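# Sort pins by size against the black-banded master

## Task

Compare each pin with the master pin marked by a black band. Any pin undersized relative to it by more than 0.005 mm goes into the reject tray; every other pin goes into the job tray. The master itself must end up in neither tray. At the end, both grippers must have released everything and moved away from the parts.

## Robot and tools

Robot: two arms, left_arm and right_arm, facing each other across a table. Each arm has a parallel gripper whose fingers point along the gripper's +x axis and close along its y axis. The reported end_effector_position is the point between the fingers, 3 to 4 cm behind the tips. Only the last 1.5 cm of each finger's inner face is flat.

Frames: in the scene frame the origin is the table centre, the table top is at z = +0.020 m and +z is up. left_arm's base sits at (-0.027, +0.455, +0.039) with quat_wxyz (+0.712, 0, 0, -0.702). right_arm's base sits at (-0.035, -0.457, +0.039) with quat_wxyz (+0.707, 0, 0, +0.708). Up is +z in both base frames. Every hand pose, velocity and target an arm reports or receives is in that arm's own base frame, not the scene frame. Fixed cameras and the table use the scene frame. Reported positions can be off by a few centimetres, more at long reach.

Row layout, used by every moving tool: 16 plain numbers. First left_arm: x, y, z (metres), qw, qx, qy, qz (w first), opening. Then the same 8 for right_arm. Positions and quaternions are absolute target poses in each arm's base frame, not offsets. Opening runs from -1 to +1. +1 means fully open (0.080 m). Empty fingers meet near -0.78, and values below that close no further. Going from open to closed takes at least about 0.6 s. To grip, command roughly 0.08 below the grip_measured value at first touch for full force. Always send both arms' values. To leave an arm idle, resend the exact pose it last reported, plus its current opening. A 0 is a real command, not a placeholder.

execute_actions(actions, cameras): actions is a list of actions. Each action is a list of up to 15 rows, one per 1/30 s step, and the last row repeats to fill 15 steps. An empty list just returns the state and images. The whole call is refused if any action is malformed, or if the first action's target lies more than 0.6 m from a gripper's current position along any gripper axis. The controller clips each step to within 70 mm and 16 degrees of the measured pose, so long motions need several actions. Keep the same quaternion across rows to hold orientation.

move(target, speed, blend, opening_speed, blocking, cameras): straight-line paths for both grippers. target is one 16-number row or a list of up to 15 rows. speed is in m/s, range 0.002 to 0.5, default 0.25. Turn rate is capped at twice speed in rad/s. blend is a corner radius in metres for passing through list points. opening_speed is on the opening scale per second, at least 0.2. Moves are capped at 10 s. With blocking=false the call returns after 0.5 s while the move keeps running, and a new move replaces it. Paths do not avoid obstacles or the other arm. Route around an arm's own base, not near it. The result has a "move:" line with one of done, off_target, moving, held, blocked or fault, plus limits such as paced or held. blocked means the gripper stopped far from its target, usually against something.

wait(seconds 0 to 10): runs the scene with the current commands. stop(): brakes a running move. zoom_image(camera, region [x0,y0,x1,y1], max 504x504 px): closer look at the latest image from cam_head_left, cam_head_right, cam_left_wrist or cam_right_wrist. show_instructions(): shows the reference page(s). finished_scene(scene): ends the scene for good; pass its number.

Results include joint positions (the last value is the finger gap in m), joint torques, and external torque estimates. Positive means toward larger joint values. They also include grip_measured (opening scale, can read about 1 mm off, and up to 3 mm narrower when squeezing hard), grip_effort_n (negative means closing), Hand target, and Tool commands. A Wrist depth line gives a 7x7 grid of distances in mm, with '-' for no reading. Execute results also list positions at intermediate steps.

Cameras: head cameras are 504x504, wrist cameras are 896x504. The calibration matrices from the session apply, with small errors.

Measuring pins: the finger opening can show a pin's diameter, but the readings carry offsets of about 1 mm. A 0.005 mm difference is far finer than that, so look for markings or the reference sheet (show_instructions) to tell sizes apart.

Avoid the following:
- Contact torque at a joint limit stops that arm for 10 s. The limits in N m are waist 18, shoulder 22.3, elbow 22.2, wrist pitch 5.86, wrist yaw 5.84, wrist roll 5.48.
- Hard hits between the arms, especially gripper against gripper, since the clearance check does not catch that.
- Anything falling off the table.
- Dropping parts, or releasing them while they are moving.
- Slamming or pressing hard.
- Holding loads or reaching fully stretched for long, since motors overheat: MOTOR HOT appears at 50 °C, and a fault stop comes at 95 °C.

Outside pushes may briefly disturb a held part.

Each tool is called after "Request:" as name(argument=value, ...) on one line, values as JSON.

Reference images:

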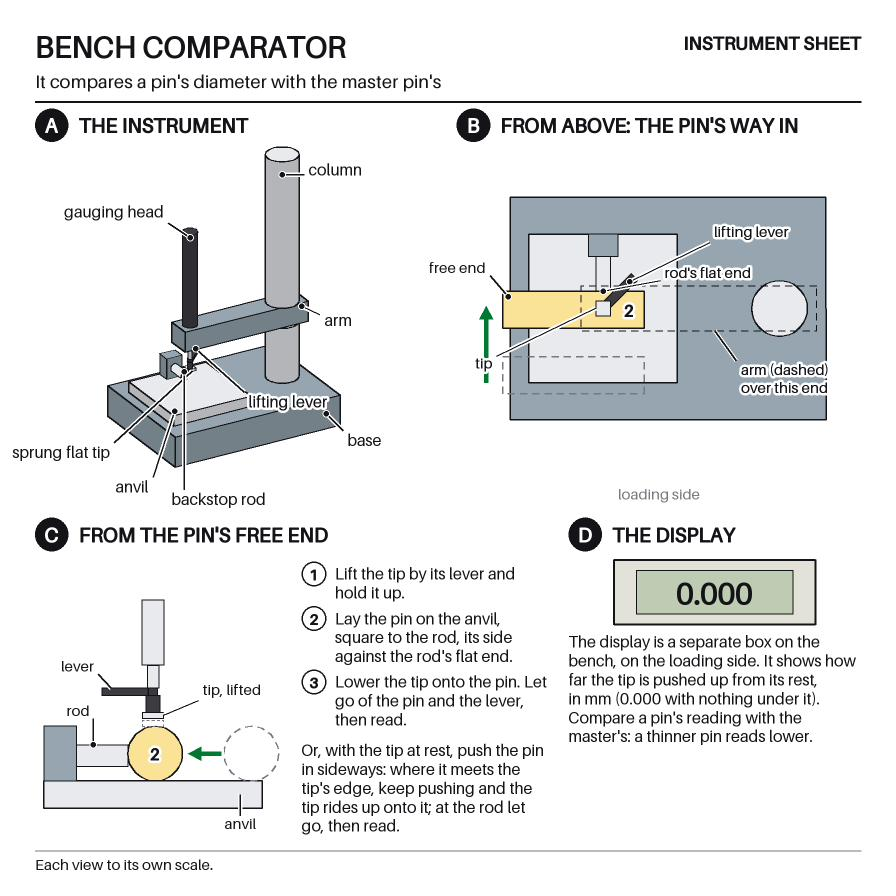

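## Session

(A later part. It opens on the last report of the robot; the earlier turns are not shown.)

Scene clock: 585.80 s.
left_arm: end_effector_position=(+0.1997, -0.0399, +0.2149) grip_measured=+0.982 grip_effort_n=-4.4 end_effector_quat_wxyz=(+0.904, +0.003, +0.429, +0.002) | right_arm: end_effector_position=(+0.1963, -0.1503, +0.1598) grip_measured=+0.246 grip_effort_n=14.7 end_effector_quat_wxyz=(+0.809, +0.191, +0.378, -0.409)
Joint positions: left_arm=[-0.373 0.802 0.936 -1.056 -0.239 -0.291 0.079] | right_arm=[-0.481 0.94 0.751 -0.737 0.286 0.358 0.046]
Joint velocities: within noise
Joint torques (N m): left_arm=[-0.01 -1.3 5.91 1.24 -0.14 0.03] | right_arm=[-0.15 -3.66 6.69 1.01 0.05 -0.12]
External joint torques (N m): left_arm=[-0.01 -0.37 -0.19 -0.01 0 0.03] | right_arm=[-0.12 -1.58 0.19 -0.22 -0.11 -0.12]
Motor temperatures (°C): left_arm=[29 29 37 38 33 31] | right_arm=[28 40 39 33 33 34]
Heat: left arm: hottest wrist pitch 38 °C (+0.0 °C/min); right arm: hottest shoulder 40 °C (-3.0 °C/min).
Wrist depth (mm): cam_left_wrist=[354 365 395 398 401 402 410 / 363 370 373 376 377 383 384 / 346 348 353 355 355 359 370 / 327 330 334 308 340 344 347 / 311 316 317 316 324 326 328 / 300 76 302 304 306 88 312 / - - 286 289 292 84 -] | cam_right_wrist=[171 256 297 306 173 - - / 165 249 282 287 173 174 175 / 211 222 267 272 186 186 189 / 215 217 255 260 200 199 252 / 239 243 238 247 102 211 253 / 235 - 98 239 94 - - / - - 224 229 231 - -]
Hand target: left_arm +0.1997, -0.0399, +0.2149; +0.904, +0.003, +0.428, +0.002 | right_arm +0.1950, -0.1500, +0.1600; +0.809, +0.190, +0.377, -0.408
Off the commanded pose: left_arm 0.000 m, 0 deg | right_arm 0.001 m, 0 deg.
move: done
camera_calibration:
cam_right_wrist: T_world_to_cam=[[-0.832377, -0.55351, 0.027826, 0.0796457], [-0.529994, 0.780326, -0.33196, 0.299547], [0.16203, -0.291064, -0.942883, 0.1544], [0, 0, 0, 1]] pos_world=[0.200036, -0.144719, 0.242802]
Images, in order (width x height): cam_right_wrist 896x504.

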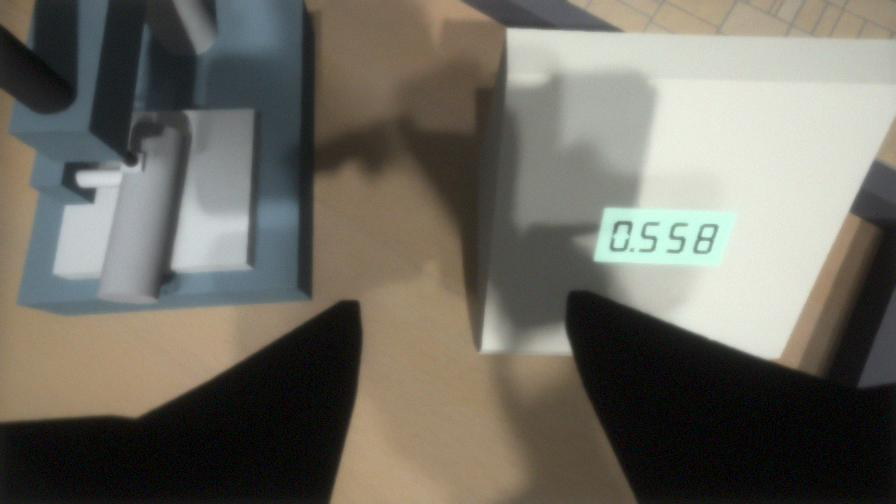

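Request:
move(target=[[0.1997,-0.0399,0.2149,0.904,0.003,0.428,0.002,0.982,0.3092,-0.0761,0.1080,0.8093,0.1902,0.3774,-0.4079,0.25],[0.1997,-0.0399,0.2149,0.904,0.003,0.428,0.002,0.982,0.3280,-0.1046,0.0710,0.8093,0.1902,0.3774,-0.4079,0.25],[0.1997,-0.0399,0.2149,0.904,0.003,0.428,0.002,0.982,0.3262,-0.1058,0.0640,0.8093,0.1902,0.3774,-0.4079,0.25],[0.1997,-0.0399,0.2149,0.904,0.003,0.428,0.002,0.982,0.3262,-0.1058,0.0640,0.8093,0.1902,0.3774,-0.4079,-0.7],[0.1997,-0.0399,0.2149,0.904,0.003,0.428,0.002,0.982,0.2980,-0.1265,0.068,0.8093,0.1902,0.3774,-0.4079,-0.7],[0.1997,-0.0399,0.2149,0.904,0.003,0.428,0.002,0.982,0.294,-0.121,0.12,0.8093,0.1902,0.3774,-0.4079,-0.7]], speed=[0.2,0.1,0.05,0.05,0.06,0.1], opening_speed=1.0, cameras=["cam_right_wrist"])

Request:
move(target=[[0.1997,-0.0399,0.2149,0.904,0.003,0.428,0.002,0.982,0.25,-0.06,0.13,0.8093,0.1902,0.3774,-0.4079,-0.7],[0.1997,-0.0399,0.2149,0.904,0.003,0.428,0.002,0.982,0.30,0.05,0.13,0.9063,0,0.4226,0,-0.7],[0.1997,-0.0399,0.2149,0.904,0.003,0.428,0.002,0.982,0.366,0.088,0.095,0.9063,0,0.4226,0,-0.7]], speed=[0.12,0.17,0.15], blend=[0.02,0.03,0], cameras=["cam_right_wrist"])

Scene clock: 601.83 s.
left_arm: end_effector_position=(+0.1997, -0.0399, +0.2149) grip_measured=+0.982 grip_effort_n=-4.4 end_effector_quat_wxyz=(+0.904, +0.003, +0.429, +0.002) | right_arm: end_effector_position=(+0.2895, -0.1200, +0.1088) grip_measured=-0.396 grip_effort_n=-83.5 end_effector_quat_wxyz=(+0.802, +0.187, +0.394, -0.407)
Joint positions: left_arm=[-0.373 0.802 0.936 -1.056 -0.239 -0.291 0.079] | right_arm=[-0.184 1.364 0.818 -0.509 0.447 0.619 0.017]
Joint velocities: within noise
Joint torques (N m): left_arm=[-0.01 -1.29 5.9 1.24 -0.14 0.03] | right_arm=[0.22 -7.36 8.43 1.04 0.56 0.14]
External joint torques (N m): left_arm=[0.01 -0.35 -0.21 -0.01 -0.01 0.03] | right_arm=[0.24 -2.79 2.3 -0.02 0.3 0.13]
Motor temperatures (°C): left_arm=[29 29 37 39 33 31] | right_arm=[28 38 40 34 33 34]
Heat: left arm: hottest wrist pitch 39 °C (+1.0 °C/min); right arm: hottest elbow 40 °C (+0.0 °C/min).
Wrist depth (mm): cam_left_wrist=[353 365 396 400 401 404 410 / 362 368 373 376 377 384 385 / 346 348 352 355 357 358 370 / 327 330 334 309 340 344 347 / 312 315 316 316 323 325 328 / 301 76 300 304 306 88 312 / - - 287 290 292 84 -] | cam_right_wrist=[219 220 106 201 240 246 145 / 210 182 116 118 229 234 143 / 200 167 165 110 219 204 142 / 193 163 159 104 208 202 147 / 186 162 163 97 200 199 156 / 180 183 - 186 86 - - / - - - 181 - - -]
Hand target: left_arm +0.1997, -0.0399, +0.2149; +0.904, +0.003, +0.428, +0.002 | right_arm +0.2938, -0.1210, +0.1199; +0.809, +0.190, +0.377, -0.408
Off the commanded pose: left_arm 0.000 m, 0 deg | right_arm 0.012 m, 2 deg.
move: off_target (right_arm)
camera_calibration:
cam_right_wrist: T_world_to_cam=[[-0.82788, -0.558754, 0.0490806, 0.171223], [-0.544989, 0.780605, -0.30601, 0.309902], [0.132672, -0.280088, -0.950762, 0.110699], [0, 0, 0, 1]] pos_world=[0.295959, -0.115234, 0.191678]
Images, in order (width x height): cam_right_wrist 896x504.

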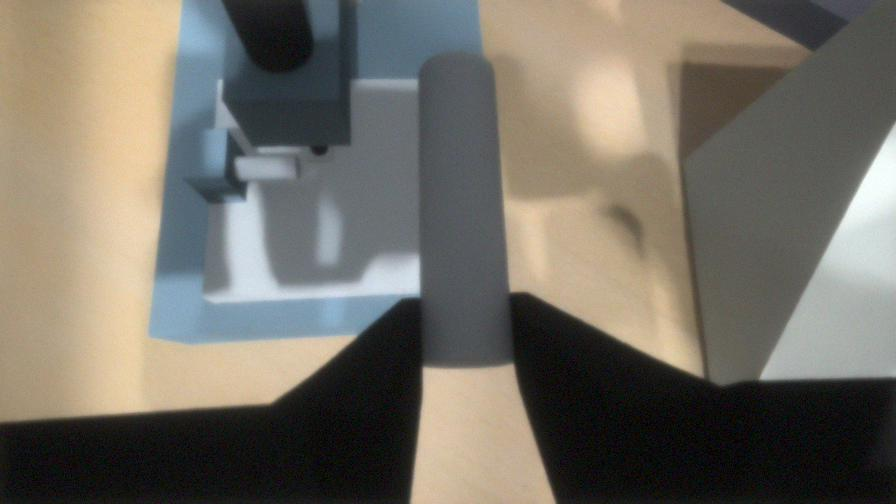

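Scene clock: 606.33 s.
left_arm: end_effector_position=(+0.1997, -0.0399, +0.2149) grip_measured=+0.982 grip_effort_n=-4.4 end_effector_quat_wxyz=(+0.904, +0.003, +0.429, +0.002) | right_arm: end_effector_position=(+0.3597, +0.0858, +0.0879) grip_measured=-0.396 grip_effort_n=-83.5 end_effector_quat_wxyz=(+0.901, -0.004, +0.433, +0.000)
Joint positions: left_arm=[-0.373 0.802 0.936 -1.056 -0.239 -0.291 0.079] | right_arm=[0.314 1.535 0.852 -0.239 0.196 0.241 0.017]
Joint velocities: within noise
Joint torques (N m): left_arm=[-0.01 -1.3 5.91 1.24 -0.14 0.03] | right_arm=[0.18 -6.66 8.47 1.55 0.3 0.14]
External joint torques (N m): left_arm=[-0.02 -0.34 -0.23 -0.03 0 0.03] | right_arm=[0.18 -0.92 2.45 0.3 0.19 0.13]
Motor temperatures (°C): left_arm=[29 29 37 39 33 31] | right_arm=[28 38 40 35 33 34]
Heat: left arm: hottest wrist pitch 39 °C (+1.0 °C/min); right arm: hottest elbow 40 °C (-1.0 °C/min).
Wrist depth (mm): cam_left_wrist=[354 364 395 396 401 402 410 / 362 369 374 377 376 382 383 / 346 348 353 358 356 359 370 / 327 330 334 307 339 343 346 / 311 316 317 316 325 324 328 / 301 76 301 303 307 88 313 / - - 286 289 291 84 -] | cam_right_wrist=[194 195 199 199 206 212 214 / 185 188 191 118 197 202 204 / 178 165 183 110 187 192 195 / 170 162 175 104 180 184 186 / 164 153 168 97 168 176 179 / 159 155 - 161 86 - - / - - - 158 - - -]
Hand target: left_arm +0.1997, -0.0399, +0.2149; +0.904, +0.003, +0.428, +0.002 | right_arm +0.3658, +0.0879, +0.0950; +0.906, +0.000, +0.423, +0.000
Off the commanded pose: left_arm 0.000 m, 0 deg | right_arm 0.010 m, 1 deg.
move: off_target (right_arm)
camera_calibration:
cam_right_wrist: T_world_to_cam=[[-0.043944, -0.998453, 0.0340779, 0.102418], [-0.949844, 0.0311844, -0.311165, 0.39146], [0.309621, -0.0460425, -0.949745, 0.0553454], [0, 0, 0, 1]] pos_world=[0.35919, 0.0926008, 0.170882]
Images, in order (width x height): cam_right_wrist 896x504.

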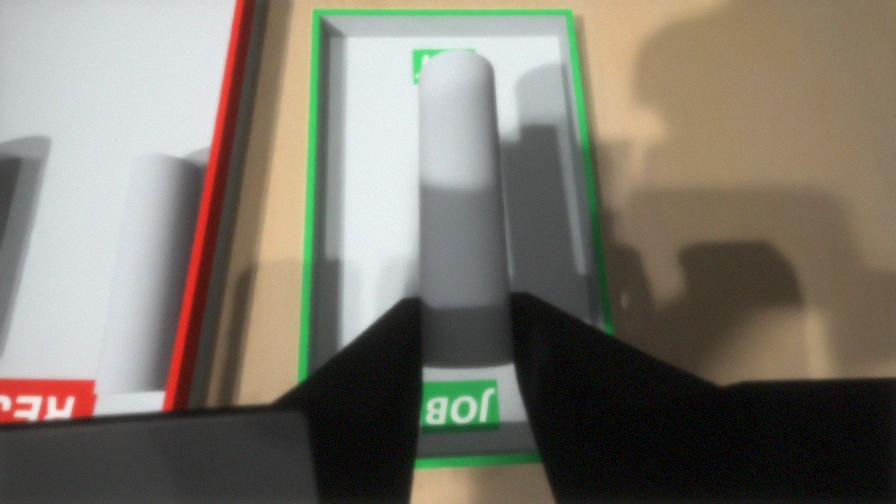

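Request:
move(target=[[0.1997,-0.0399,0.2149,0.904,0.003,0.428,0.002,0.982,0.366,0.087,0.044,0.9063,0,0.4226,0,-0.7],[0.1997,-0.0399,0.2149,0.904,0.003,0.428,0.002,0.982,0.366,0.087,0.0345,0.9063,0,0.4226,0,-0.7]], speed=[0.1,0.04], cameras=["cam_right_wrist"])

Scene clock: 610.83 s.
left_arm: end_effector_position=(+0.1997, -0.0399, +0.2149) grip_measured=+0.982 grip_effort_n=-4.4 end_effector_quat_wxyz=(+0.904, +0.003, +0.429, +0.002) | right_arm: end_effector_position=(+0.3658, +0.0878, +0.0361) grip_measured=-0.396 grip_effort_n=-83.5 end_effector_quat_wxyz=(+0.906, +0.000, +0.423, +0.002)
Joint positions: left_arm=[-0.373 0.802 0.936 -1.056 -0.239 -0.291 0.079] | right_arm=[0.314 1.673 0.737 0.04 0.196 0.241 0.017]
Joint velocities: within noise
Joint torques (N m): left_arm=[0 -1.3 5.91 1.24 -0.14 0.03] | right_arm=[-0.11 -6.71 5.52 1.51 0.22 0.03]
External joint torques (N m): left_arm=[-0.01 -0.35 -0.24 -0.03 0 0.03] | right_arm=[-0.1 -0.55 0.11 0.22 0.12 0.03]
Motor temperatures (°C): left_arm=[29 29 37 39 33 31] | right_arm=[28 38 42 36 33 34]
Heat: left arm: hottest wrist pitch 39 °C (+1.0 °C/min); right arm: hottest elbow 42 °C (+1.0 °C/min).
Wrist depth (mm): cam_left_wrist=[353 365 395 393 401 403 409 / 363 368 374 376 376 384 385 / 346 349 352 355 356 358 371 / 327 330 333 308 339 344 346 / 311 316 316 316 324 324 328 / 302 76 300 303 306 88 313 / - - 287 290 292 84 -] | cam_right_wrist=[140 142 143 145 146 151 153 / 117 136 135 119 140 143 145 / 112 130 128 110 132 135 138 / 107 124 122 104 126 129 131 / 108 119 118 98 120 122 125 / - 115 - 113 86 - - / - - - 109 88 - -]
Hand target: left_arm +0.1997, -0.0399, +0.2149; +0.904, +0.003, +0.428, +0.002 | right_arm +0.3659, +0.0869, +0.0345; +0.906, +0.000, +0.423, +0.000
Off the commanded pose: left_arm 0.000 m, 0 deg | right_arm 0.002 m, 0 deg.
move: done
camera_calibration:
cam_right_wrist: T_world_to_cam=[[-0.0446546, -0.998683, 0.0252619, 0.107016], [-0.942123, 0.0336879, -0.333571, 0.378817], [0.33228, -0.0386953, -0.942387, -0.00483992], [0, 0, 0, 1]] pos_world=[0.363279, 0.0939266, 0.119098]
Images, in order (width x height): cam_right_wrist 896x504.

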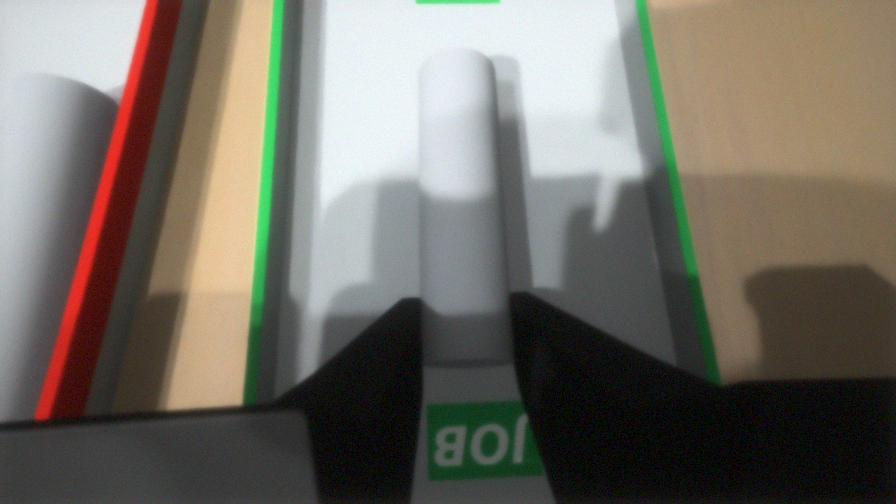

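Request:
move(target=[[0.1997,-0.0399,0.2149,0.904,0.003,0.428,0.002,0.982,0.366,0.087,0.0325,0.9063,0,0.4226,0,-0.7],[0.1997,-0.0399,0.2149,0.904,0.003,0.428,0.002,0.982,0.366,0.087,0.0335,0.9063,0,0.4226,0,-0.2],[0.1997,-0.0399,0.2149,0.904,0.003,0.428,0.002,0.982,0.342,0.086,0.08,0.9063,0,0.4226,0,-0.1],[0.1997,-0.0399,0.2149,0.904,0.003,0.428,0.002,0.982,0.25,0.05,0.12,0.9063,0,0.4226,0,0.4],[0.1997,-0.0399,0.2149,0.904,0.003,0.428,0.002,0.982,0.193,0.03,0.075,0.8754,-0.1094,0.4082,0.2346,0.4]], speed=[0.03,0.05,0.08,0.2,0.2], blend=[0,0,0.01,0.01,0], opening_speed=1.0, cameras=["cam_right_wrist"])

Scene clock: 624.77 s.
left_arm: end_effector_position=(+0.1997, -0.0399, +0.2149) grip_measured=+0.982 grip_effort_n=-4.4 end_effector_quat_wxyz=(+0.904, +0.003, +0.429, +0.002) | right_arm: end_effector_position=(+0.1947, +0.0297, +0.0774) grip_measured=+0.396 grip_effort_n=14.2 end_effector_quat_wxyz=(+0.877, -0.111, +0.406, +0.233)
Joint positions: left_arm=[-0.373 0.802 0.936 -1.056 -0.239 -0.291 0.079] | right_arm=[-0.164 0.735 0.369 -0.623 -0.418 -0.56 0.053]
Joint velocities: within noise
Joint torques (N m): left_arm=[-0.01 -1.29 5.91 1.24 -0.14 0.03] | right_arm=[-0.22 -1.4 6.15 0.92 -0.37 -0.12]
External joint torques (N m): left_arm=[-0.01 -0.38 -0.16 0 -0.01 0.03] | right_arm=[-0.23 -0.61 -0.22 -0.22 -0.13 -0.12]
Motor temperatures (°C): left_arm=[29 29 37 39 33 31] | right_arm=[28 38 41 36 33 34]
Heat: left arm: hottest wrist pitch 39 °C (+1.0 °C/min); right arm: hottest elbow 41 °C (+1.0 °C/min).
Wrist depth (mm): cam_left_wrist=[352 365 395 393 400 405 410 / 362 369 373 376 377 382 384 / 346 348 353 356 357 359 370 / 328 330 333 308 341 344 347 / 311 316 317 316 324 325 329 / 301 76 300 303 306 88 312 / - - 287 289 291 84 -] | cam_right_wrist=[205 206 206 205 203 208 208 / 194 195 196 196 197 197 198 / 185 185 185 183 186 187 188 / 176 177 176 174 178 178 178 / 168 170 167 166 166 170 170 / 162 - 97 161 160 - - / - - 152 154 155 - -]
Hand target: left_arm +0.1997, -0.0399, +0.2149; +0.904, +0.003, +0.428, +0.002 | right_arm +0.1930, +0.0300, +0.0750; +0.875, -0.109, +0.408, +0.235
Off the commanded pose: left_arm 0.000 m, 0 deg | right_arm 0.003 m, 0 deg.
move: done; blend cut to 0 m at target 3, 0 m at target 4
camera_calibration:
cam_right_wrist: T_world_to_cam=[[0.455172, -0.88985, 0.0313869, -0.0606869], [-0.83319, -0.438092, -0.337446, 0.226487], [0.314027, 0.127445, -0.940821, 0.0871302], [0, 0, 0, 1]] pos_world=[0.188969, 0.0341157, 0.160306]
Images, in order (width x height): cam_right_wrist 896x504.

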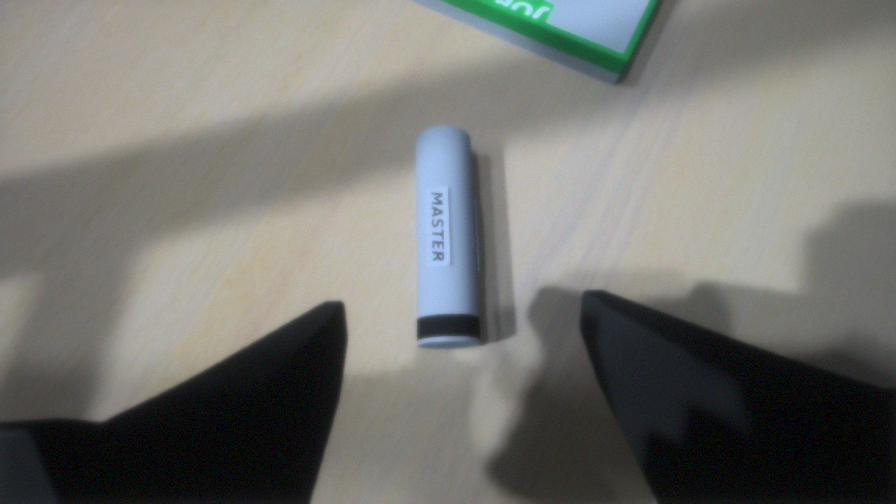

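Request:
move(target=[[0.1997,-0.0399,0.2149,0.904,0.003,0.428,0.002,0.982,0.2085,0.0378,0.0230,0.8754,-0.1094,0.4082,0.2346,0.3],[0.1997,-0.0399,0.2149,0.904,0.003,0.428,0.002,0.982,0.2085,0.0378,0.0230,0.8754,-0.1094,0.4082,0.2346,-0.7]], speed=[0.07,0.05], opening_speed=1.0, cameras=["cam_right_wrist"])

Scene clock: 635.50 s.
left_arm: end_effector_position=(+0.1997, -0.0399, +0.2149) grip_measured=+0.982 grip_effort_n=-4.4 end_effector_quat_wxyz=(+0.904, +0.003, +0.429, +0.002) | right_arm: end_effector_position=(+0.2106, +0.0373, +0.0261) grip_measured=-0.397 grip_effort_n=-83.5 end_effector_quat_wxyz=(+0.877, -0.112, +0.404, +0.234)
Joint positions: left_arm=[-0.373 0.802 0.936 -1.056 -0.239 -0.291 0.079] | right_arm=[-0.087 0.952 0.204 -0.211 -0.377 -0.494 0.017]
Joint velocities: within noise
Joint torques (N m): left_arm=[0 -1.3 5.91 1.24 -0.14 0.03] | right_arm=[0.19 -1.46 5.52 1.18 -0.14 0.13]
External joint torques (N m): left_arm=[-0.01 -0.3 -0.22 -0.02 0 0.03] | right_arm=[0.17 -0.01 -0.3 0 0.07 0.13]
Motor temperatures (°C): left_arm=[29 29 37 39 33 31] | right_arm=[28 36 40 36 33 34]
Heat: left arm: hottest wrist pitch 39 °C (+1.0 °C/min); right arm: hottest elbow 40 °C (+1.0 °C/min).
Wrist depth (mm): cam_left_wrist=[352 366 395 393 401 403 410 / 362 369 373 375 377 384 384 / 346 349 352 356 357 361 370 / 328 330 333 308 339 343 347 / 311 316 317 316 325 325 329 / 301 76 301 303 306 88 313 / - - 287 289 291 84 -] | cam_right_wrist=[145 144 145 145 146 146 147 / 136 137 137 116 138 138 139 / 129 129 130 110 131 131 132 / 123 123 124 104 124 125 125 / 117 117 118 98 118 120 119 / 113 113 - 112 86 - - / - - - 108 - - -]
Hand target: left_arm +0.1997, -0.0399, +0.2149; +0.904, +0.003, +0.428, +0.002 | right_arm +0.2084, +0.0378, +0.0230; +0.875, -0.109, +0.408, +0.235
Off the commanded pose: left_arm 0.000 m, 0 deg | right_arm 0.004 m, 1 deg.
move: done
camera_calibration:
cam_right_wrist: T_world_to_cam=[[0.457984, -0.888337, 0.0332864, -0.060306], [-0.830065, -0.440744, -0.341667, 0.225317], [0.318187, 0.128848, -0.939231, 0.0319156], [0, 0, 0, 1]] pos_world=[0.204491, 0.0416225, 0.108967]
Images, in order (width x height): cam_right_wrist 896x504.

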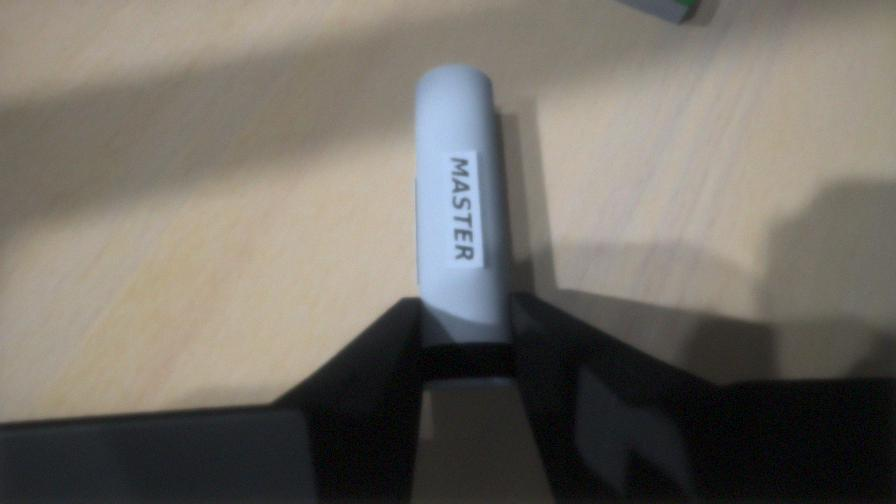

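Request:
move(target=[[0.1997,-0.0399,0.2149,0.904,0.003,0.428,0.002,0.982,0.2085,0.0370,0.10,0.8754,-0.1094,0.4082,0.2346,-0.7],[0.1997,-0.0399,0.2149,0.904,0.003,0.428,0.002,0.982,0.235,-0.04,0.135,0.8969,0.0932,0.4182,-0.2,-0.7],[0.1997,-0.0399,0.2149,0.904,0.003,0.428,0.002,0.982,0.262,-0.09,0.135,0.8093,0.1902,0.3774,-0.4079,-0.7],[0.1997,-0.0399,0.2149,0.904,0.003,0.428,0.002,0.982,0.3075,-0.1231,0.095,0.8093,0.1902,0.3774,-0.4079,-0.7],[0.1997,-0.0399,0.2149,0.904,0.003,0.428,0.002,0.982,0.3040,-0.1220,0.067,0.8093,0.1902,0.3774,-0.4079,-0.7]], speed=[0.08,0.15,0.15,0.1,0.05], blend=[0.01,0.01,0.01,0,0], cameras=["cam_right_wrist"])

Scene clock: 648.30 s.
left_arm: end_effector_position=(+0.1997, -0.0399, +0.2149) grip_measured=+0.982 grip_effort_n=-4.4 end_effector_quat_wxyz=(+0.904, +0.003, +0.429, +0.002) | right_arm: end_effector_position=(+0.3050, -0.1214, +0.0698) grip_measured=-0.397 grip_effort_n=-83.5 end_effector_quat_wxyz=(+0.811, +0.192, +0.375, -0.407)
Joint positions: left_arm=[-0.373 0.802 0.936 -1.056 -0.239 -0.291 0.079] | right_arm=[-0.176 1.477 0.723 -0.263 0.455 0.629 0.017]
Joint velocities: within noise
Joint torques (N m): left_arm=[0 -1.29 5.91 1.24 -0.14 0.03] | right_arm=[-0.14 -5.32 5.69 1.29 0.33 -0.11]
External joint torques (N m): left_arm=[-0.01 -0.34 -0.2 -0.01 0 0.03] | right_arm=[-0.12 -0.24 -0.12 0.16 0.07 -0.11]
Motor temperatures (°C): left_arm=[29 29 37 39 33 31] | right_arm=[28 36 42 37 33 34]
Heat: left arm: hottest wrist pitch 39 °C (+0.0 °C/min); right arm: hottest elbow 42 °C (+2.0 °C/min).
Wrist depth (mm): cam_left_wrist=[353 365 396 392 401 401 408 / 362 370 373 376 377 383 384 / 345 349 351 356 356 359 370 / 328 330 332 309 340 344 346 / 311 315 318 317 324 325 328 / 301 76 300 303 305 88 313 / - - 287 290 291 84 -] | cam_right_wrist=[186 - - 158 196 200 202 / 177 117 133 116 185 189 158 / 168 125 128 110 175 179 158 / 161 123 123 104 165 170 156 / 153 124 120 99 104 162 155 / - 148 - 149 86 - - / - - - 145 - - -]
Hand target: left_arm +0.1997, -0.0399, +0.2149; +0.904, +0.003, +0.428, +0.002 | right_arm +0.3040, -0.1220, +0.0670; +0.809, +0.190, +0.377, -0.408
Off the commanded pose: left_arm 0.000 m, 0 deg | right_arm 0.003 m, 0 deg.
move: done
camera_calibration:
cam_right_wrist: T_world_to_cam=[[-0.83142, -0.555293, 0.0197301, 0.188757], [-0.52853, 0.779394, -0.336455, 0.304434], [0.171453, -0.290163, -0.941493, 0.0574689], [0, 0, 0, 1]] pos_world=[0.307986, -0.115783, 0.152811]
Images, in order (width x height): cam_right_wrist 896x504.

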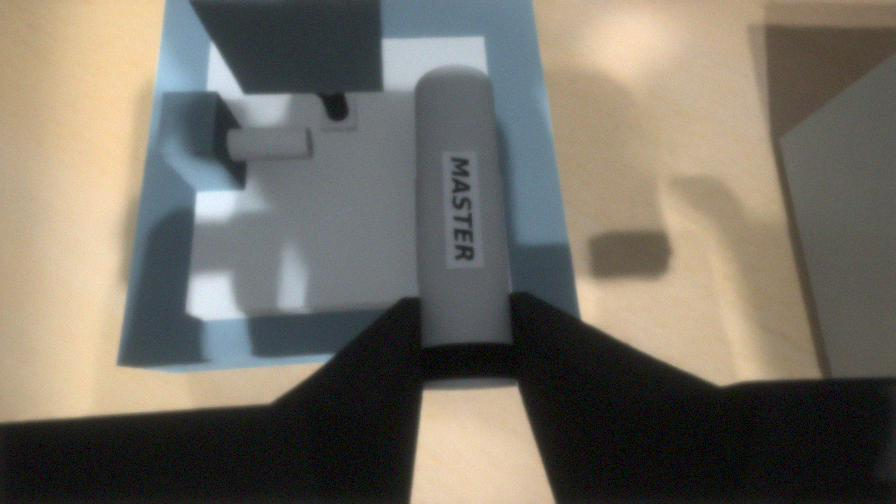

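Request:
move(target=[[0.1997,-0.0399,0.2149,0.904,0.003,0.428,0.002,0.982,0.3030,-0.1205,0.0645,0.8093,0.1902,0.3774,-0.4079,-0.7],[0.1997,-0.0399,0.2149,0.904,0.003,0.428,0.002,0.982,0.3313,-0.0992,0.065,0.8093,0.1902,0.3774,-0.4079,-0.7],[0.1997,-0.0399,0.2149,0.904,0.003,0.428,0.002,0.982,0.3287,-0.1010,0.0665,0.8093,0.1902,0.3774,-0.4079,-0.7],[0.1997,-0.0399,0.2149,0.904,0.003,0.428,0.002,0.982,0.3287,-0.1010,0.0665,0.8093,0.1902,0.3774,-0.4079,0.25]], speed=[0.03,0.03,0.03,0.03], opening_speed=1.0, cameras=["cam_right_wrist"])

Request:
zoom_image(camera="cam_right_wrist", region=[200, 0, 600, 350])

Request:
move(target=[[0.1997,-0.0399,0.2149,0.904,0.003,0.428,0.002,0.982,0.3085,-0.0748,0.1080,0.8093,0.1902,0.3774,-0.4079,0.25],[0.1997,-0.0399,0.2149,0.904,0.003,0.428,0.002,0.982,0.195,-0.15,0.16,0.8093,0.1902,0.3774,-0.4079,0.25]], speed=[0.06,0.2], blend=[0.01,0], cameras=["cam_right_wrist"])

Request:
zoom_image(camera="cam_right_wrist", region=[580, 190, 750, 280])

Scene clock: 657.37 s.
left_arm: end_effector_position=(+0.1997, -0.0399, +0.2149) grip_measured=+0.982 grip_effort_n=-4.4 end_effector_quat_wxyz=(+0.904, +0.003, +0.429, +0.002) | right_arm: end_effector_position=(+0.3274, -0.1018, +0.0674) grip_measured=+0.245 grip_effort_n=14.2 end_effector_quat_wxyz=(+0.809, +0.191, +0.376, -0.409)
Joint positions: left_arm=[-0.373 0.802 0.936 -1.056 -0.239 -0.291 0.079] | right_arm=[-0.088 1.568 0.805 -0.298 0.505 0.715 0.046]
Joint velocities: within noise
Joint torques (N m): left_arm=[-0.01 -1.29 5.9 1.24 -0.14 0.03] | right_arm=[0.18 -5.91 6.55 0.9 0.24 0.01]
External joint torques (N m): left_arm=[0 -0.3 -0.25 -0.02 -0.01 0.03] | right_arm=[0.18 -0.28 0.88 -0.15 -0.05 0.01]
Motor temperatures (°C): left_arm=[29 29 37 39 33 31] | right_arm=[28 36 41 37 33 34]
Heat: left arm: hottest wrist pitch 39 °C (+0.0 °C/min); right arm: hottest elbow 41 °C (+1.0 °C/min).
Wrist depth (mm): cam_left_wrist=[354 364 395 393 402 403 408 / 362 369 374 376 377 384 383 / 345 349 352 356 358 359 371 / 327 330 334 308 340 344 346 / 312 315 318 316 325 325 327 / 301 76 301 303 306 88 313 / - - 287 290 291 84 -] | cam_right_wrist=[182 185 150 79 145 199 201 / 173 175 112 115 138 187 190 / 164 166 125 109 130 177 178 / 157 158 121 103 124 167 170 / 150 151 116 119 102 159 163 / 145 - 98 148 147 - - / - - 139 142 144 - -]
Hand target: left_arm +0.1997, -0.0399, +0.2149; +0.904, +0.003, +0.428, +0.002 | right_arm +0.3287, -0.1010, +0.0665; +0.809, +0.190, +0.377, -0.408
Off the commanded pose: left_arm 0.000 m, 0 deg | right_arm 0.002 m, 0 deg.
move: done
camera_calibration:
cam_right_wrist: T_world_to_cam=[[-0.833099, -0.55254, 0.0253996, 0.218675], [-0.5276, 0.78003, -0.336439, 0.299965], [0.166083, -0.293688, -0.941363, 0.0584573], [0, 0, 0, 1]] pos_world=[0.33073, -0.0959869, 0.150395]
Images, in order (width x height): cam_right_wrist 896x504.

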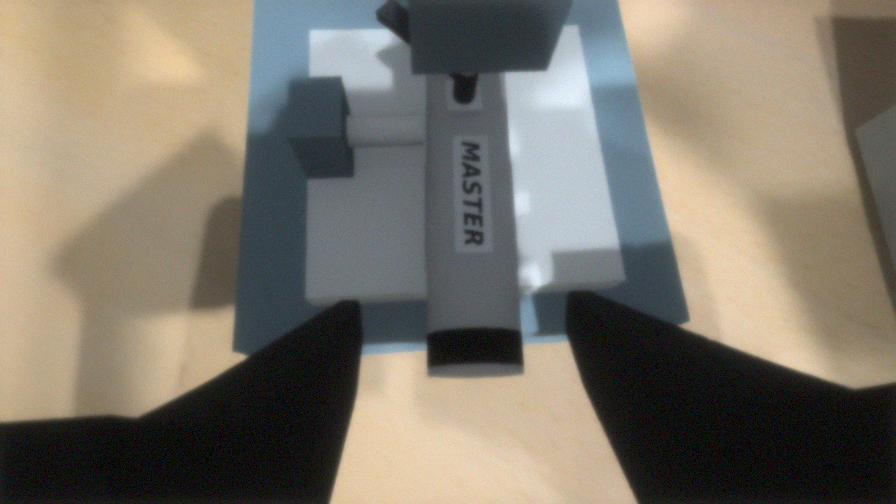

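Scaled by 1.260 from the camera's 896x504 image, which has a finer 1280x720 frame.

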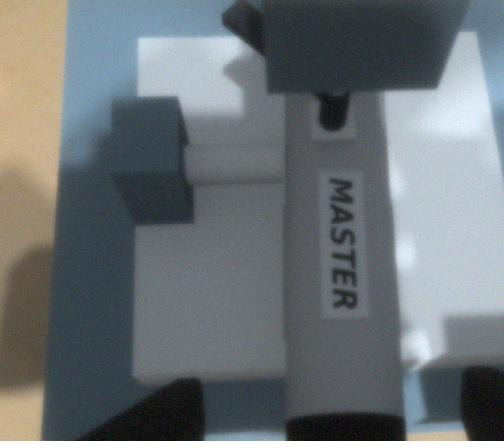

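Scene clock: 659.57 s.
left_arm: end_effector_position=(+0.1997, -0.0399, +0.2149) grip_measured=+0.982 grip_effort_n=-4.4 end_effector_quat_wxyz=(+0.904, +0.003, +0.429, +0.002) | right_arm: end_effector_position=(+0.1963, -0.1503, +0.1597) grip_measured=+0.246 grip_effort_n=14.2 end_effector_quat_wxyz=(+0.808, +0.191, +0.378, -0.409)
Joint positions: left_arm=[-0.373 0.802 0.936 -1.056 -0.239 -0.291 0.079] | right_arm=[-0.481 0.94 0.75 -0.737 0.286 0.358 0.046]
Joint velocities: within noise
Joint torques (N m): left_arm=[-0.01 -1.29 5.92 1.24 -0.14 0.03] | right_arm=[-0.18 -3.65 6.71 1 0.07 -0.14]
External joint torques (N m): left_arm=[-0.01 -0.38 -0.1 0.02 -0.01 0.03] | right_arm=[-0.18 -1.55 0.17 -0.24 -0.09 -0.14]
Motor temperatures (°C): left_arm=[29 29 37 39 33 31] | right_arm=[28 36 41 37 33 34]
Heat: left arm: hottest wrist pitch 39 °C (+0.0 °C/min); right arm: hottest elbow 41 °C (+1.0 °C/min).
Wrist depth (mm): cam_left_wrist=[354 364 394 392 401 403 410 / 363 369 373 376 378 383 382 / 345 349 352 355 356 358 370 / 327 330 334 308 339 344 346 / 310 316 318 316 324 326 327 / 300 76 300 303 307 88 313 / - - 286 289 292 84 -] | cam_right_wrist=[171 255 297 305 173 - - / 164 248 282 288 173 174 175 / 210 221 267 271 185 186 189 / 215 217 255 259 199 199 252 / 239 241 239 248 102 211 253 / 235 - 98 239 94 - - / - - 224 229 230 - -]
Hand target: left_arm +0.1997, -0.0399, +0.2149; +0.904, +0.003, +0.428, +0.002 | right_arm +0.1950, -0.1500, +0.1599; +0.809, +0.190, +0.378, -0.408
Off the commanded pose: left_arm 0.000 m, 0 deg | right_arm 0.001 m, 0 deg.
move: done
camera_calibration:
cam_right_wrist: T_world_to_cam=[[-0.832368, -0.553515, 0.0280098, 0.0795889], [-0.530107, 0.780384, -0.331643, 0.299429], [0.161711, -0.290897, -0.942989, 0.154384], [0, 0, 0, 1]] pos_world=[0.200011, -0.144706, 0.242657]
Images, in order (width x height): cam_right_wrist 896x504.

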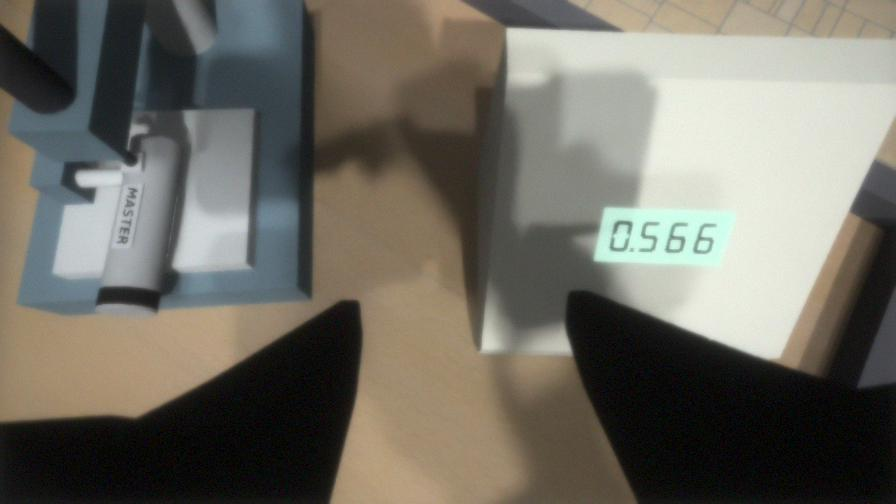

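Scaled by 2.965 from the camera's 896x504 image, which has a finer 1280x720 frame.

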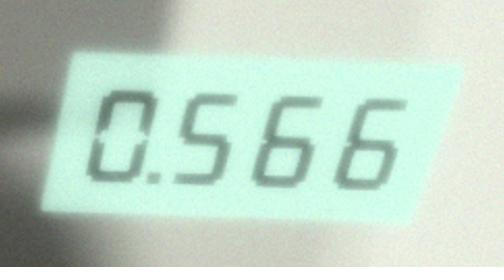

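Request:
move(target=[[0.1997,-0.0399,0.2149,0.904,0.003,0.428,0.002,0.982,0.3085,-0.0748,0.1080,0.8093,0.1902,0.3774,-0.4079,0.25],[0.1997,-0.0399,0.2149,0.904,0.003,0.428,0.002,0.982,0.3270,-0.1030,0.0705,0.8093,0.1902,0.3774,-0.4079,0.25],[0.1997,-0.0399,0.2149,0.904,0.003,0.428,0.002,0.982,0.3252,-0.1043,0.0632,0.8093,0.1902,0.3774,-0.4079,0.25],[0.1997,-0.0399,0.2149,0.904,0.003,0.428,0.002,0.982,0.3252,-0.1043,0.0632,0.8093,0.1902,0.3774,-0.4079,-0.7],[0.1997,-0.0399,0.2149,0.904,0.003,0.428,0.002,0.982,0.2970,-0.1252,0.067,0.8093,0.1902,0.3774,-0.4079,-0.7],[0.1997,-0.0399,0.2149,0.904,0.003,0.428,0.002,0.982,0.293,-0.120,0.12,0.8093,0.1902,0.3774,-0.4079,-0.7]], speed=[0.2,0.1,0.05,0.05,0.06,0.1], opening_speed=1.0, cameras=["cam_right_wrist"])

Request:
move(target=[[0.1997,-0.0399,0.2149,0.904,0.003,0.428,0.002,0.982,0.25,-0.06,0.13,0.8093,0.1902,0.3774,-0.4079,-0.7],[0.1997,-0.0399,0.2149,0.904,0.003,0.428,0.002,0.982,0.22,0.01,0.11,0.8969,-0.0549,0.4182,0.1176,-0.7],[0.1997,-0.0399,0.2149,0.904,0.003,0.428,0.002,0.982,0.21,0.03,0.06,0.8754,-0.1094,0.4082,0.2346,-0.7],[0.1997,-0.0399,0.2149,0.904,0.003,0.428,0.002,0.982,0.21,0.03,0.026,0.8754,-0.1094,0.4082,0.2346,-0.7]], speed=[0.12,0.15,0.12,0.05], blend=[0.02,0.02,0.01,0], cameras=["cam_right_wrist"])

Scene clock: 684.17 s.
left_arm: end_effector_position=(+0.1997, -0.0399, +0.2149) grip_measured=+0.982 grip_effort_n=-4.4 end_effector_quat_wxyz=(+0.904, +0.003, +0.429, +0.002) | right_arm: end_effector_position=(+0.2886, -0.1190, +0.1091) grip_measured=-0.392 grip_effort_n=-83.5 end_effector_quat_wxyz=(+0.803, +0.187, +0.394, -0.407)
Joint positions: left_arm=[-0.373 0.802 0.936 -1.056 -0.239 -0.291 0.079] | right_arm=[-0.18 1.359 0.815 -0.512 0.449 0.622 0.017]
Joint velocities: within noise
Joint torques (N m): left_arm=[-0.01 -1.3 5.91 1.24 -0.14 0.03] | right_arm=[0.22 -7.28 8.4 1.03 0.55 0.13]
External joint torques (N m): left_arm=[-0.02 -0.36 -0.23 -0.03 0 0.03] | right_arm=[0.22 -2.75 2.29 -0.02 0.29 0.13]
Motor temperatures (°C): left_arm=[29 29 38 39 33 31] | right_arm=[28 35 41 36 33 34]
Heat: left arm: hottest wrist pitch 39 °C (+0.0 °C/min); right arm: hottest elbow 41 °C (+0.0 °C/min).
Wrist depth (mm): cam_left_wrist=[354 365 396 392 400 403 411 / 363 369 374 375 377 384 385 / 346 349 352 356 356 359 371 / 327 330 333 308 341 343 346 / 311 316 317 316 325 325 328 / 301 76 300 303 306 88 312 / - - 287 289 292 84 -] | cam_right_wrist=[220 222 106 202 241 247 145 / 211 183 118 116 229 235 142 / 201 168 167 109 219 204 141 / 193 163 160 103 209 201 147 / 186 162 164 97 200 199 158 / 180 184 - 186 - - - / - - - 181 - - -]
Hand target: left_arm +0.1997, -0.0399, +0.2149; +0.904, +0.003, +0.428, +0.002 | right_arm +0.2928, -0.1200, +0.1199; +0.809, +0.190, +0.378, -0.408
Off the commanded pose: left_arm 0.000 m, 0 deg | right_arm 0.012 m, 2 deg.
move: off_target (right_arm)
camera_calibration:
cam_right_wrist: T_world_to_cam=[[-0.827848, -0.558817, 0.0488966, 0.170979], [-0.544916, 0.780428, -0.306593, 0.30871], [0.133169, -0.280457, -0.950584, 0.111101], [0, 0, 0, 1]] pos_world=[0.29497, -0.114221, 0.191898]
Images, in order (width x height): cam_right_wrist 896x504.

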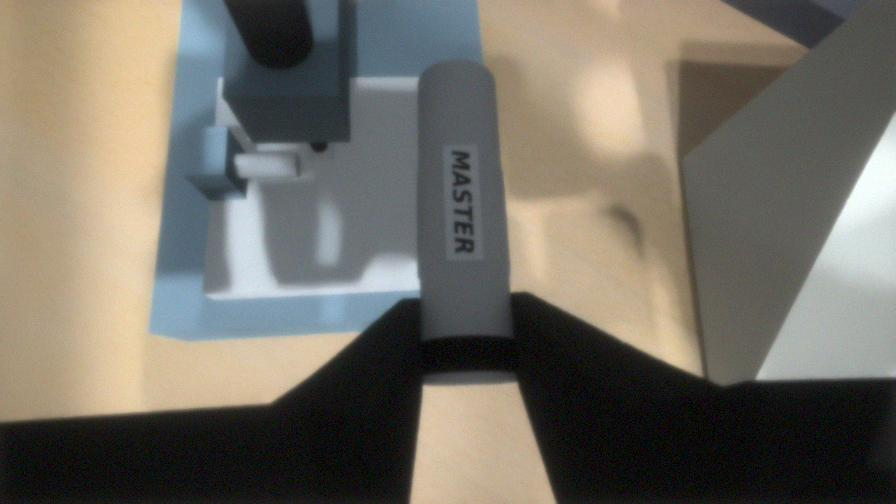

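Scene clock: 691.07 s.
left_arm: end_effector_position=(+0.1997, -0.0399, +0.2149) grip_measured=+0.982 grip_effort_n=-4.4 end_effector_quat_wxyz=(+0.904, +0.003, +0.429, +0.002) | right_arm: end_effector_position=(+0.2101, +0.0296, +0.0265) grip_measured=-0.392 grip_effort_n=-83.5 end_effector_quat_wxyz=(+0.875, -0.110, +0.410, +0.233)
Joint positions: left_arm=[-0.373 0.802 0.936 -1.056 -0.239 -0.291 0.079] | right_arm=[-0.143 0.965 0.221 -0.245 -0.405 -0.541 0.017]
Joint velocities: within noise
Joint torques (N m): left_arm=[-0.01 -1.29 5.92 1.24 -0.14 0.03] | right_arm=[-0.15 -1.74 5.93 1.34 -0.4 -0.09]
External joint torques (N m): left_arm=[0 -0.34 -0.19 -0.01 -0.01 0.02] | right_arm=[-0.15 -0.26 0.21 0.22 -0.17 -0.1]
Motor temperatures (°C): left_arm=[29 29 38 39 33 31] | right_arm=[28 35 41 36 33 34]
Heat: left arm: hottest wrist pitch 39 °C (+0.0 °C/min); right arm: hottest elbow 41 °C (+0.0 °C/min).
Wrist depth (mm): cam_left_wrist=[351 365 395 394 402 404 409 / 362 369 373 374 377 383 384 / 347 349 352 356 355 359 371 / 327 331 333 308 339 343 347 / 311 316 316 315 324 325 328 / 300 76 301 303 306 88 312 / - - 286 290 291 84 -] | cam_right_wrist=[144 143 143 144 144 144 144 / 135 136 136 115 137 137 137 / 129 129 129 108 130 130 130 / 123 123 123 104 124 124 124 / 117 117 118 97 117 119 118 / 113 114 - 112 - - - / - - - 108 - - -]
Hand target: left_arm +0.1997, -0.0399, +0.2149; +0.904, +0.003, +0.428, +0.002 | right_arm +0.2100, +0.0300, +0.0260; +0.875, -0.109, +0.408, +0.235
Off the commanded pose: left_arm 0.000 m, 0 deg | right_arm 0.001 m, 0 deg.
move: done
camera_calibration:
cam_right_wrist: T_world_to_cam=[[0.454546, -0.890277, 0.028178, -0.0659626], [-0.836208, -0.43741, -0.330799, 0.222564], [0.306829, 0.126801, -0.94328, 0.036031], [0, 0, 0, 1]] pos_world=[0.205037, 0.0340579, 0.10947]
Images, in order (width x height): cam_right_wrist 896x504.

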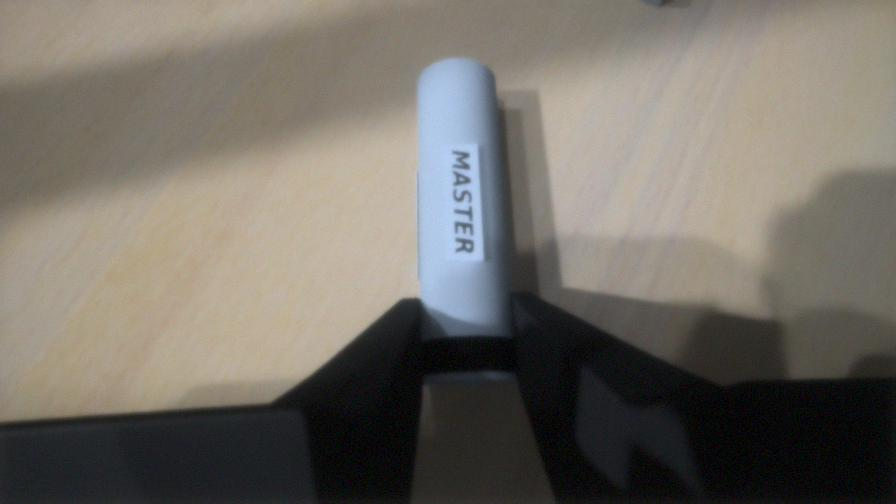

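Request:
move(target=[[0.1997,-0.0399,0.2149,0.904,0.003,0.428,0.002,0.982,0.21,0.03,0.0262,0.8754,-0.1094,0.4082,0.2346,0.0],[0.1997,-0.0399,0.2149,0.904,0.003,0.428,0.002,0.982,0.19,0.018,0.07,0.8754,-0.1094,0.4082,0.2346,0.0]], speed=0.08, opening_speed=1.0, cameras=["cam_right_wrist","cam_head_right"])

Scene clock: 704.60 s.
left_arm: end_effector_position=(+0.1997, -0.0399, +0.2149) grip_measured=+0.982 grip_effort_n=-4.4 end_effector_quat_wxyz=(+0.904, +0.003, +0.429, +0.002) | right_arm: end_effector_position=(+0.1878, +0.0187, +0.0651) grip_measured=-0.004 grip_effort_n=14.7 end_effector_quat_wxyz=(+0.872, -0.106, +0.415, +0.235)
Joint positions: left_arm=[-0.373 0.802 0.936 -1.056 -0.239 -0.291 0.079] | right_arm=[-0.275 0.759 0.341 -0.64 -0.476 -0.666 0.035]
Joint velocities: within noise
Joint torques (N m): left_arm=[-0.01 -1.3 5.91 1.24 -0.14 0.03] | right_arm=[-0.24 -1.91 7.92 0.82 -0.4 -0.12]
External joint torques (N m): left_arm=[-0.03 -0.39 -0.2 -0.03 0 0.02] | right_arm=[-0.22 -1.14 1.7 -0.22 -0.12 -0.13]
Motor temperatures (°C): left_arm=[29 29 38 39 33 31] | right_arm=[28 34 41 37 33 34]
Heat: left arm: hottest wrist pitch 39 °C (+0.0 °C/min); right arm: hottest elbow 41 °C (+0.0 °C/min).
Wrist depth (mm): cam_left_wrist=[353 365 395 393 401 403 410 / 362 369 373 377 377 383 384 / 346 349 353 356 356 359 371 / 327 329 333 308 340 343 347 / 311 316 316 316 324 325 328 / 301 76 300 303 307 88 313 / - - 287 289 291 84 -] | cam_right_wrist=[191 191 191 192 188 189 188 / 182 181 181 179 180 179 179 / 173 173 172 168 171 171 170 / 165 165 165 146 164 163 163 / 158 157 157 155 93 156 156 / 152 - - 150 91 - - / - - - 144 - - -]
Hand target: left_arm +0.1997, -0.0399, +0.2149; +0.904, +0.003, +0.428, +0.002 | right_arm +0.1901, +0.0181, +0.0700; +0.875, -0.109, +0.408, +0.235
Off the commanded pose: left_arm 0.000 m, 0 deg | right_arm 0.005 m, 1 deg.
move: done
camera_calibration:
cam_right_wrist: T_world_to_cam=[[0.456, -0.889825, 0.0166289, -0.0661753], [-0.84039, -0.436666, -0.321042, 0.211982], [0.292932, 0.13242, -0.946919, 0.0834211], [0, 0, 0, 1]] pos_world=[0.183886, 0.022634, 0.148148]
Images, in order (width x height): cam_head_right 504x504, cam_right_wrist 896x504.

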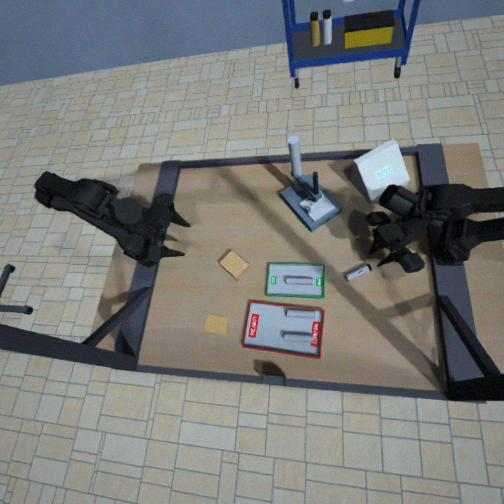

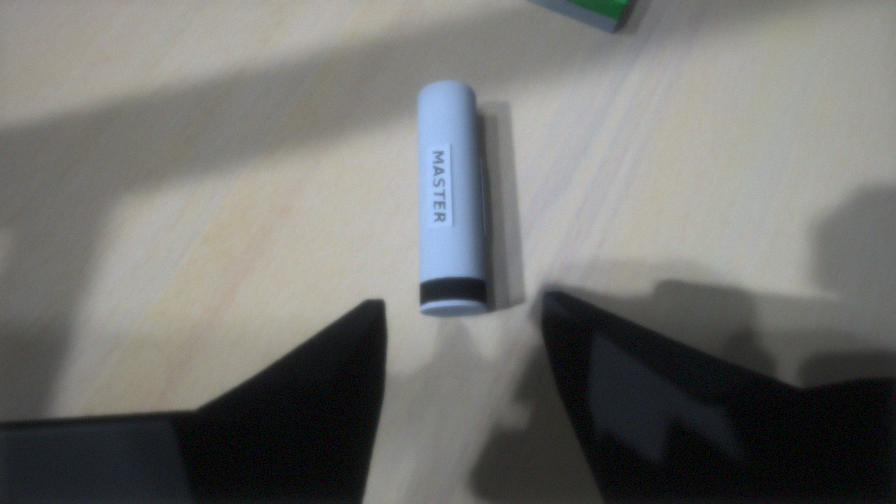

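Request:
move(target=[[0.1997,-0.0399,0.2149,0.904,0.003,0.428,0.002,0.982,0.23,0.04,0.13,0.9063,0,0.4226,0,0.2],[0.1997,-0.0399,0.2149,0.904,0.003,0.428,0.002,0.982,0.342,0.086,0.08,0.9063,0,0.4226,0,0.2]], speed=0.15, blend=0.02, cameras=["cam_right_wrist"])

Scene clock: 710.73 s.
left_arm: end_effector_position=(+0.1997, -0.0399, +0.2149) grip_measured=+0.982 grip_effort_n=-4.4 end_effector_quat_wxyz=(+0.904, +0.003, +0.429, +0.002) | right_arm: end_effector_position=(+0.3388, +0.0845, +0.0784) grip_measured=+0.196 grip_effort_n=14.2 end_effector_quat_wxyz=(+0.905, -0.001, +0.425, +0.001)
Joint positions: left_arm=[-0.373 0.802 0.936 -1.056 -0.239 -0.291 0.079] | right_arm=[0.335 1.467 0.738 -0.178 0.211 0.259 0.044]
Joint velocities: within noise
Joint torques (N m): left_arm=[-0.01 -1.3 5.91 1.24 -0.14 0.03] | right_arm=[0.18 -5.25 7.53 1.32 0.23 0.13]
External joint torques (N m): left_arm=[-0.02 -0.35 -0.24 -0.03 0 0.03] | right_arm=[0.23 -0.05 1.54 0.04 0.11 0.13]
Motor temperatures (°C): left_arm=[29 29 38 39 33 31] | right_arm=[28 34 42 36 33 34]
Heat: left arm: hottest wrist pitch 39 °C (+0.0 °C/min); right arm: hottest elbow 42 °C (+1.0 °C/min).
Wrist depth (mm): cam_left_wrist=[354 365 396 392 401 403 409 / 363 369 374 376 377 382 384 / 345 349 353 355 356 359 370 / 328 331 333 308 339 344 347 / 311 315 317 316 324 325 328 / 301 76 300 303 306 88 314 / - - 287 289 291 84 -] | cam_right_wrist=[190 192 196 197 201 205 207 / 181 178 185 183 190 195 197 / 172 158 177 165 180 185 187 / 162 156 168 156 172 177 179 / 156 157 159 162 99 169 170 / 153 - 94 157 145 - - / - - 149 152 152 - -]
Hand target: left_arm +0.1997, -0.0399, +0.2149; +0.904, +0.003, +0.428, +0.002 | right_arm +0.3420, +0.0860, +0.0800; +0.906, +0.000, +0.423, +0.000
Off the commanded pose: left_arm 0.000 m, 0 deg | right_arm 0.004 m, 0 deg.
move: done
camera_calibration:
cam_right_wrist: T_world_to_cam=[[-0.0457796, -0.998526, 0.0291585, 0.101532], [-0.944059, 0.0337029, -0.328049, 0.367884], [0.326583, -0.0425453, -0.94421, 0.0462428], [0, 0, 0, 1]] pos_world=[0.33685, 0.0909513, 0.161386]
Images, in order (width x height): cam_right_wrist 896x504.

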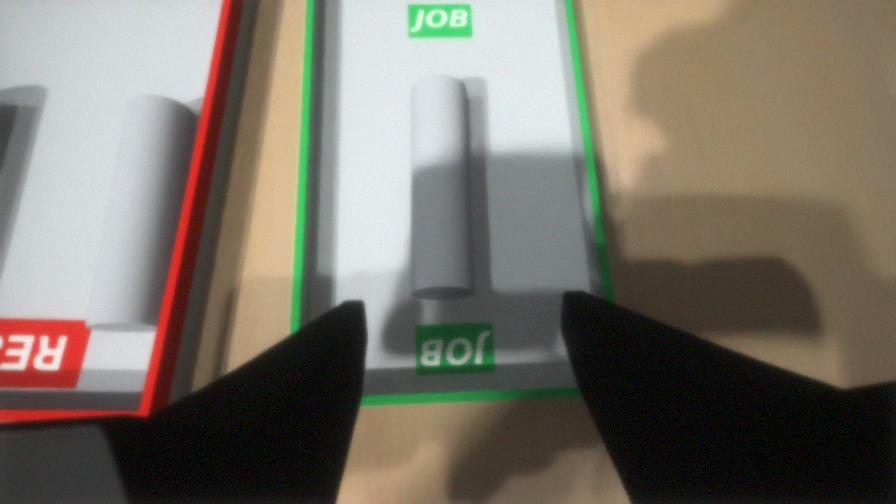

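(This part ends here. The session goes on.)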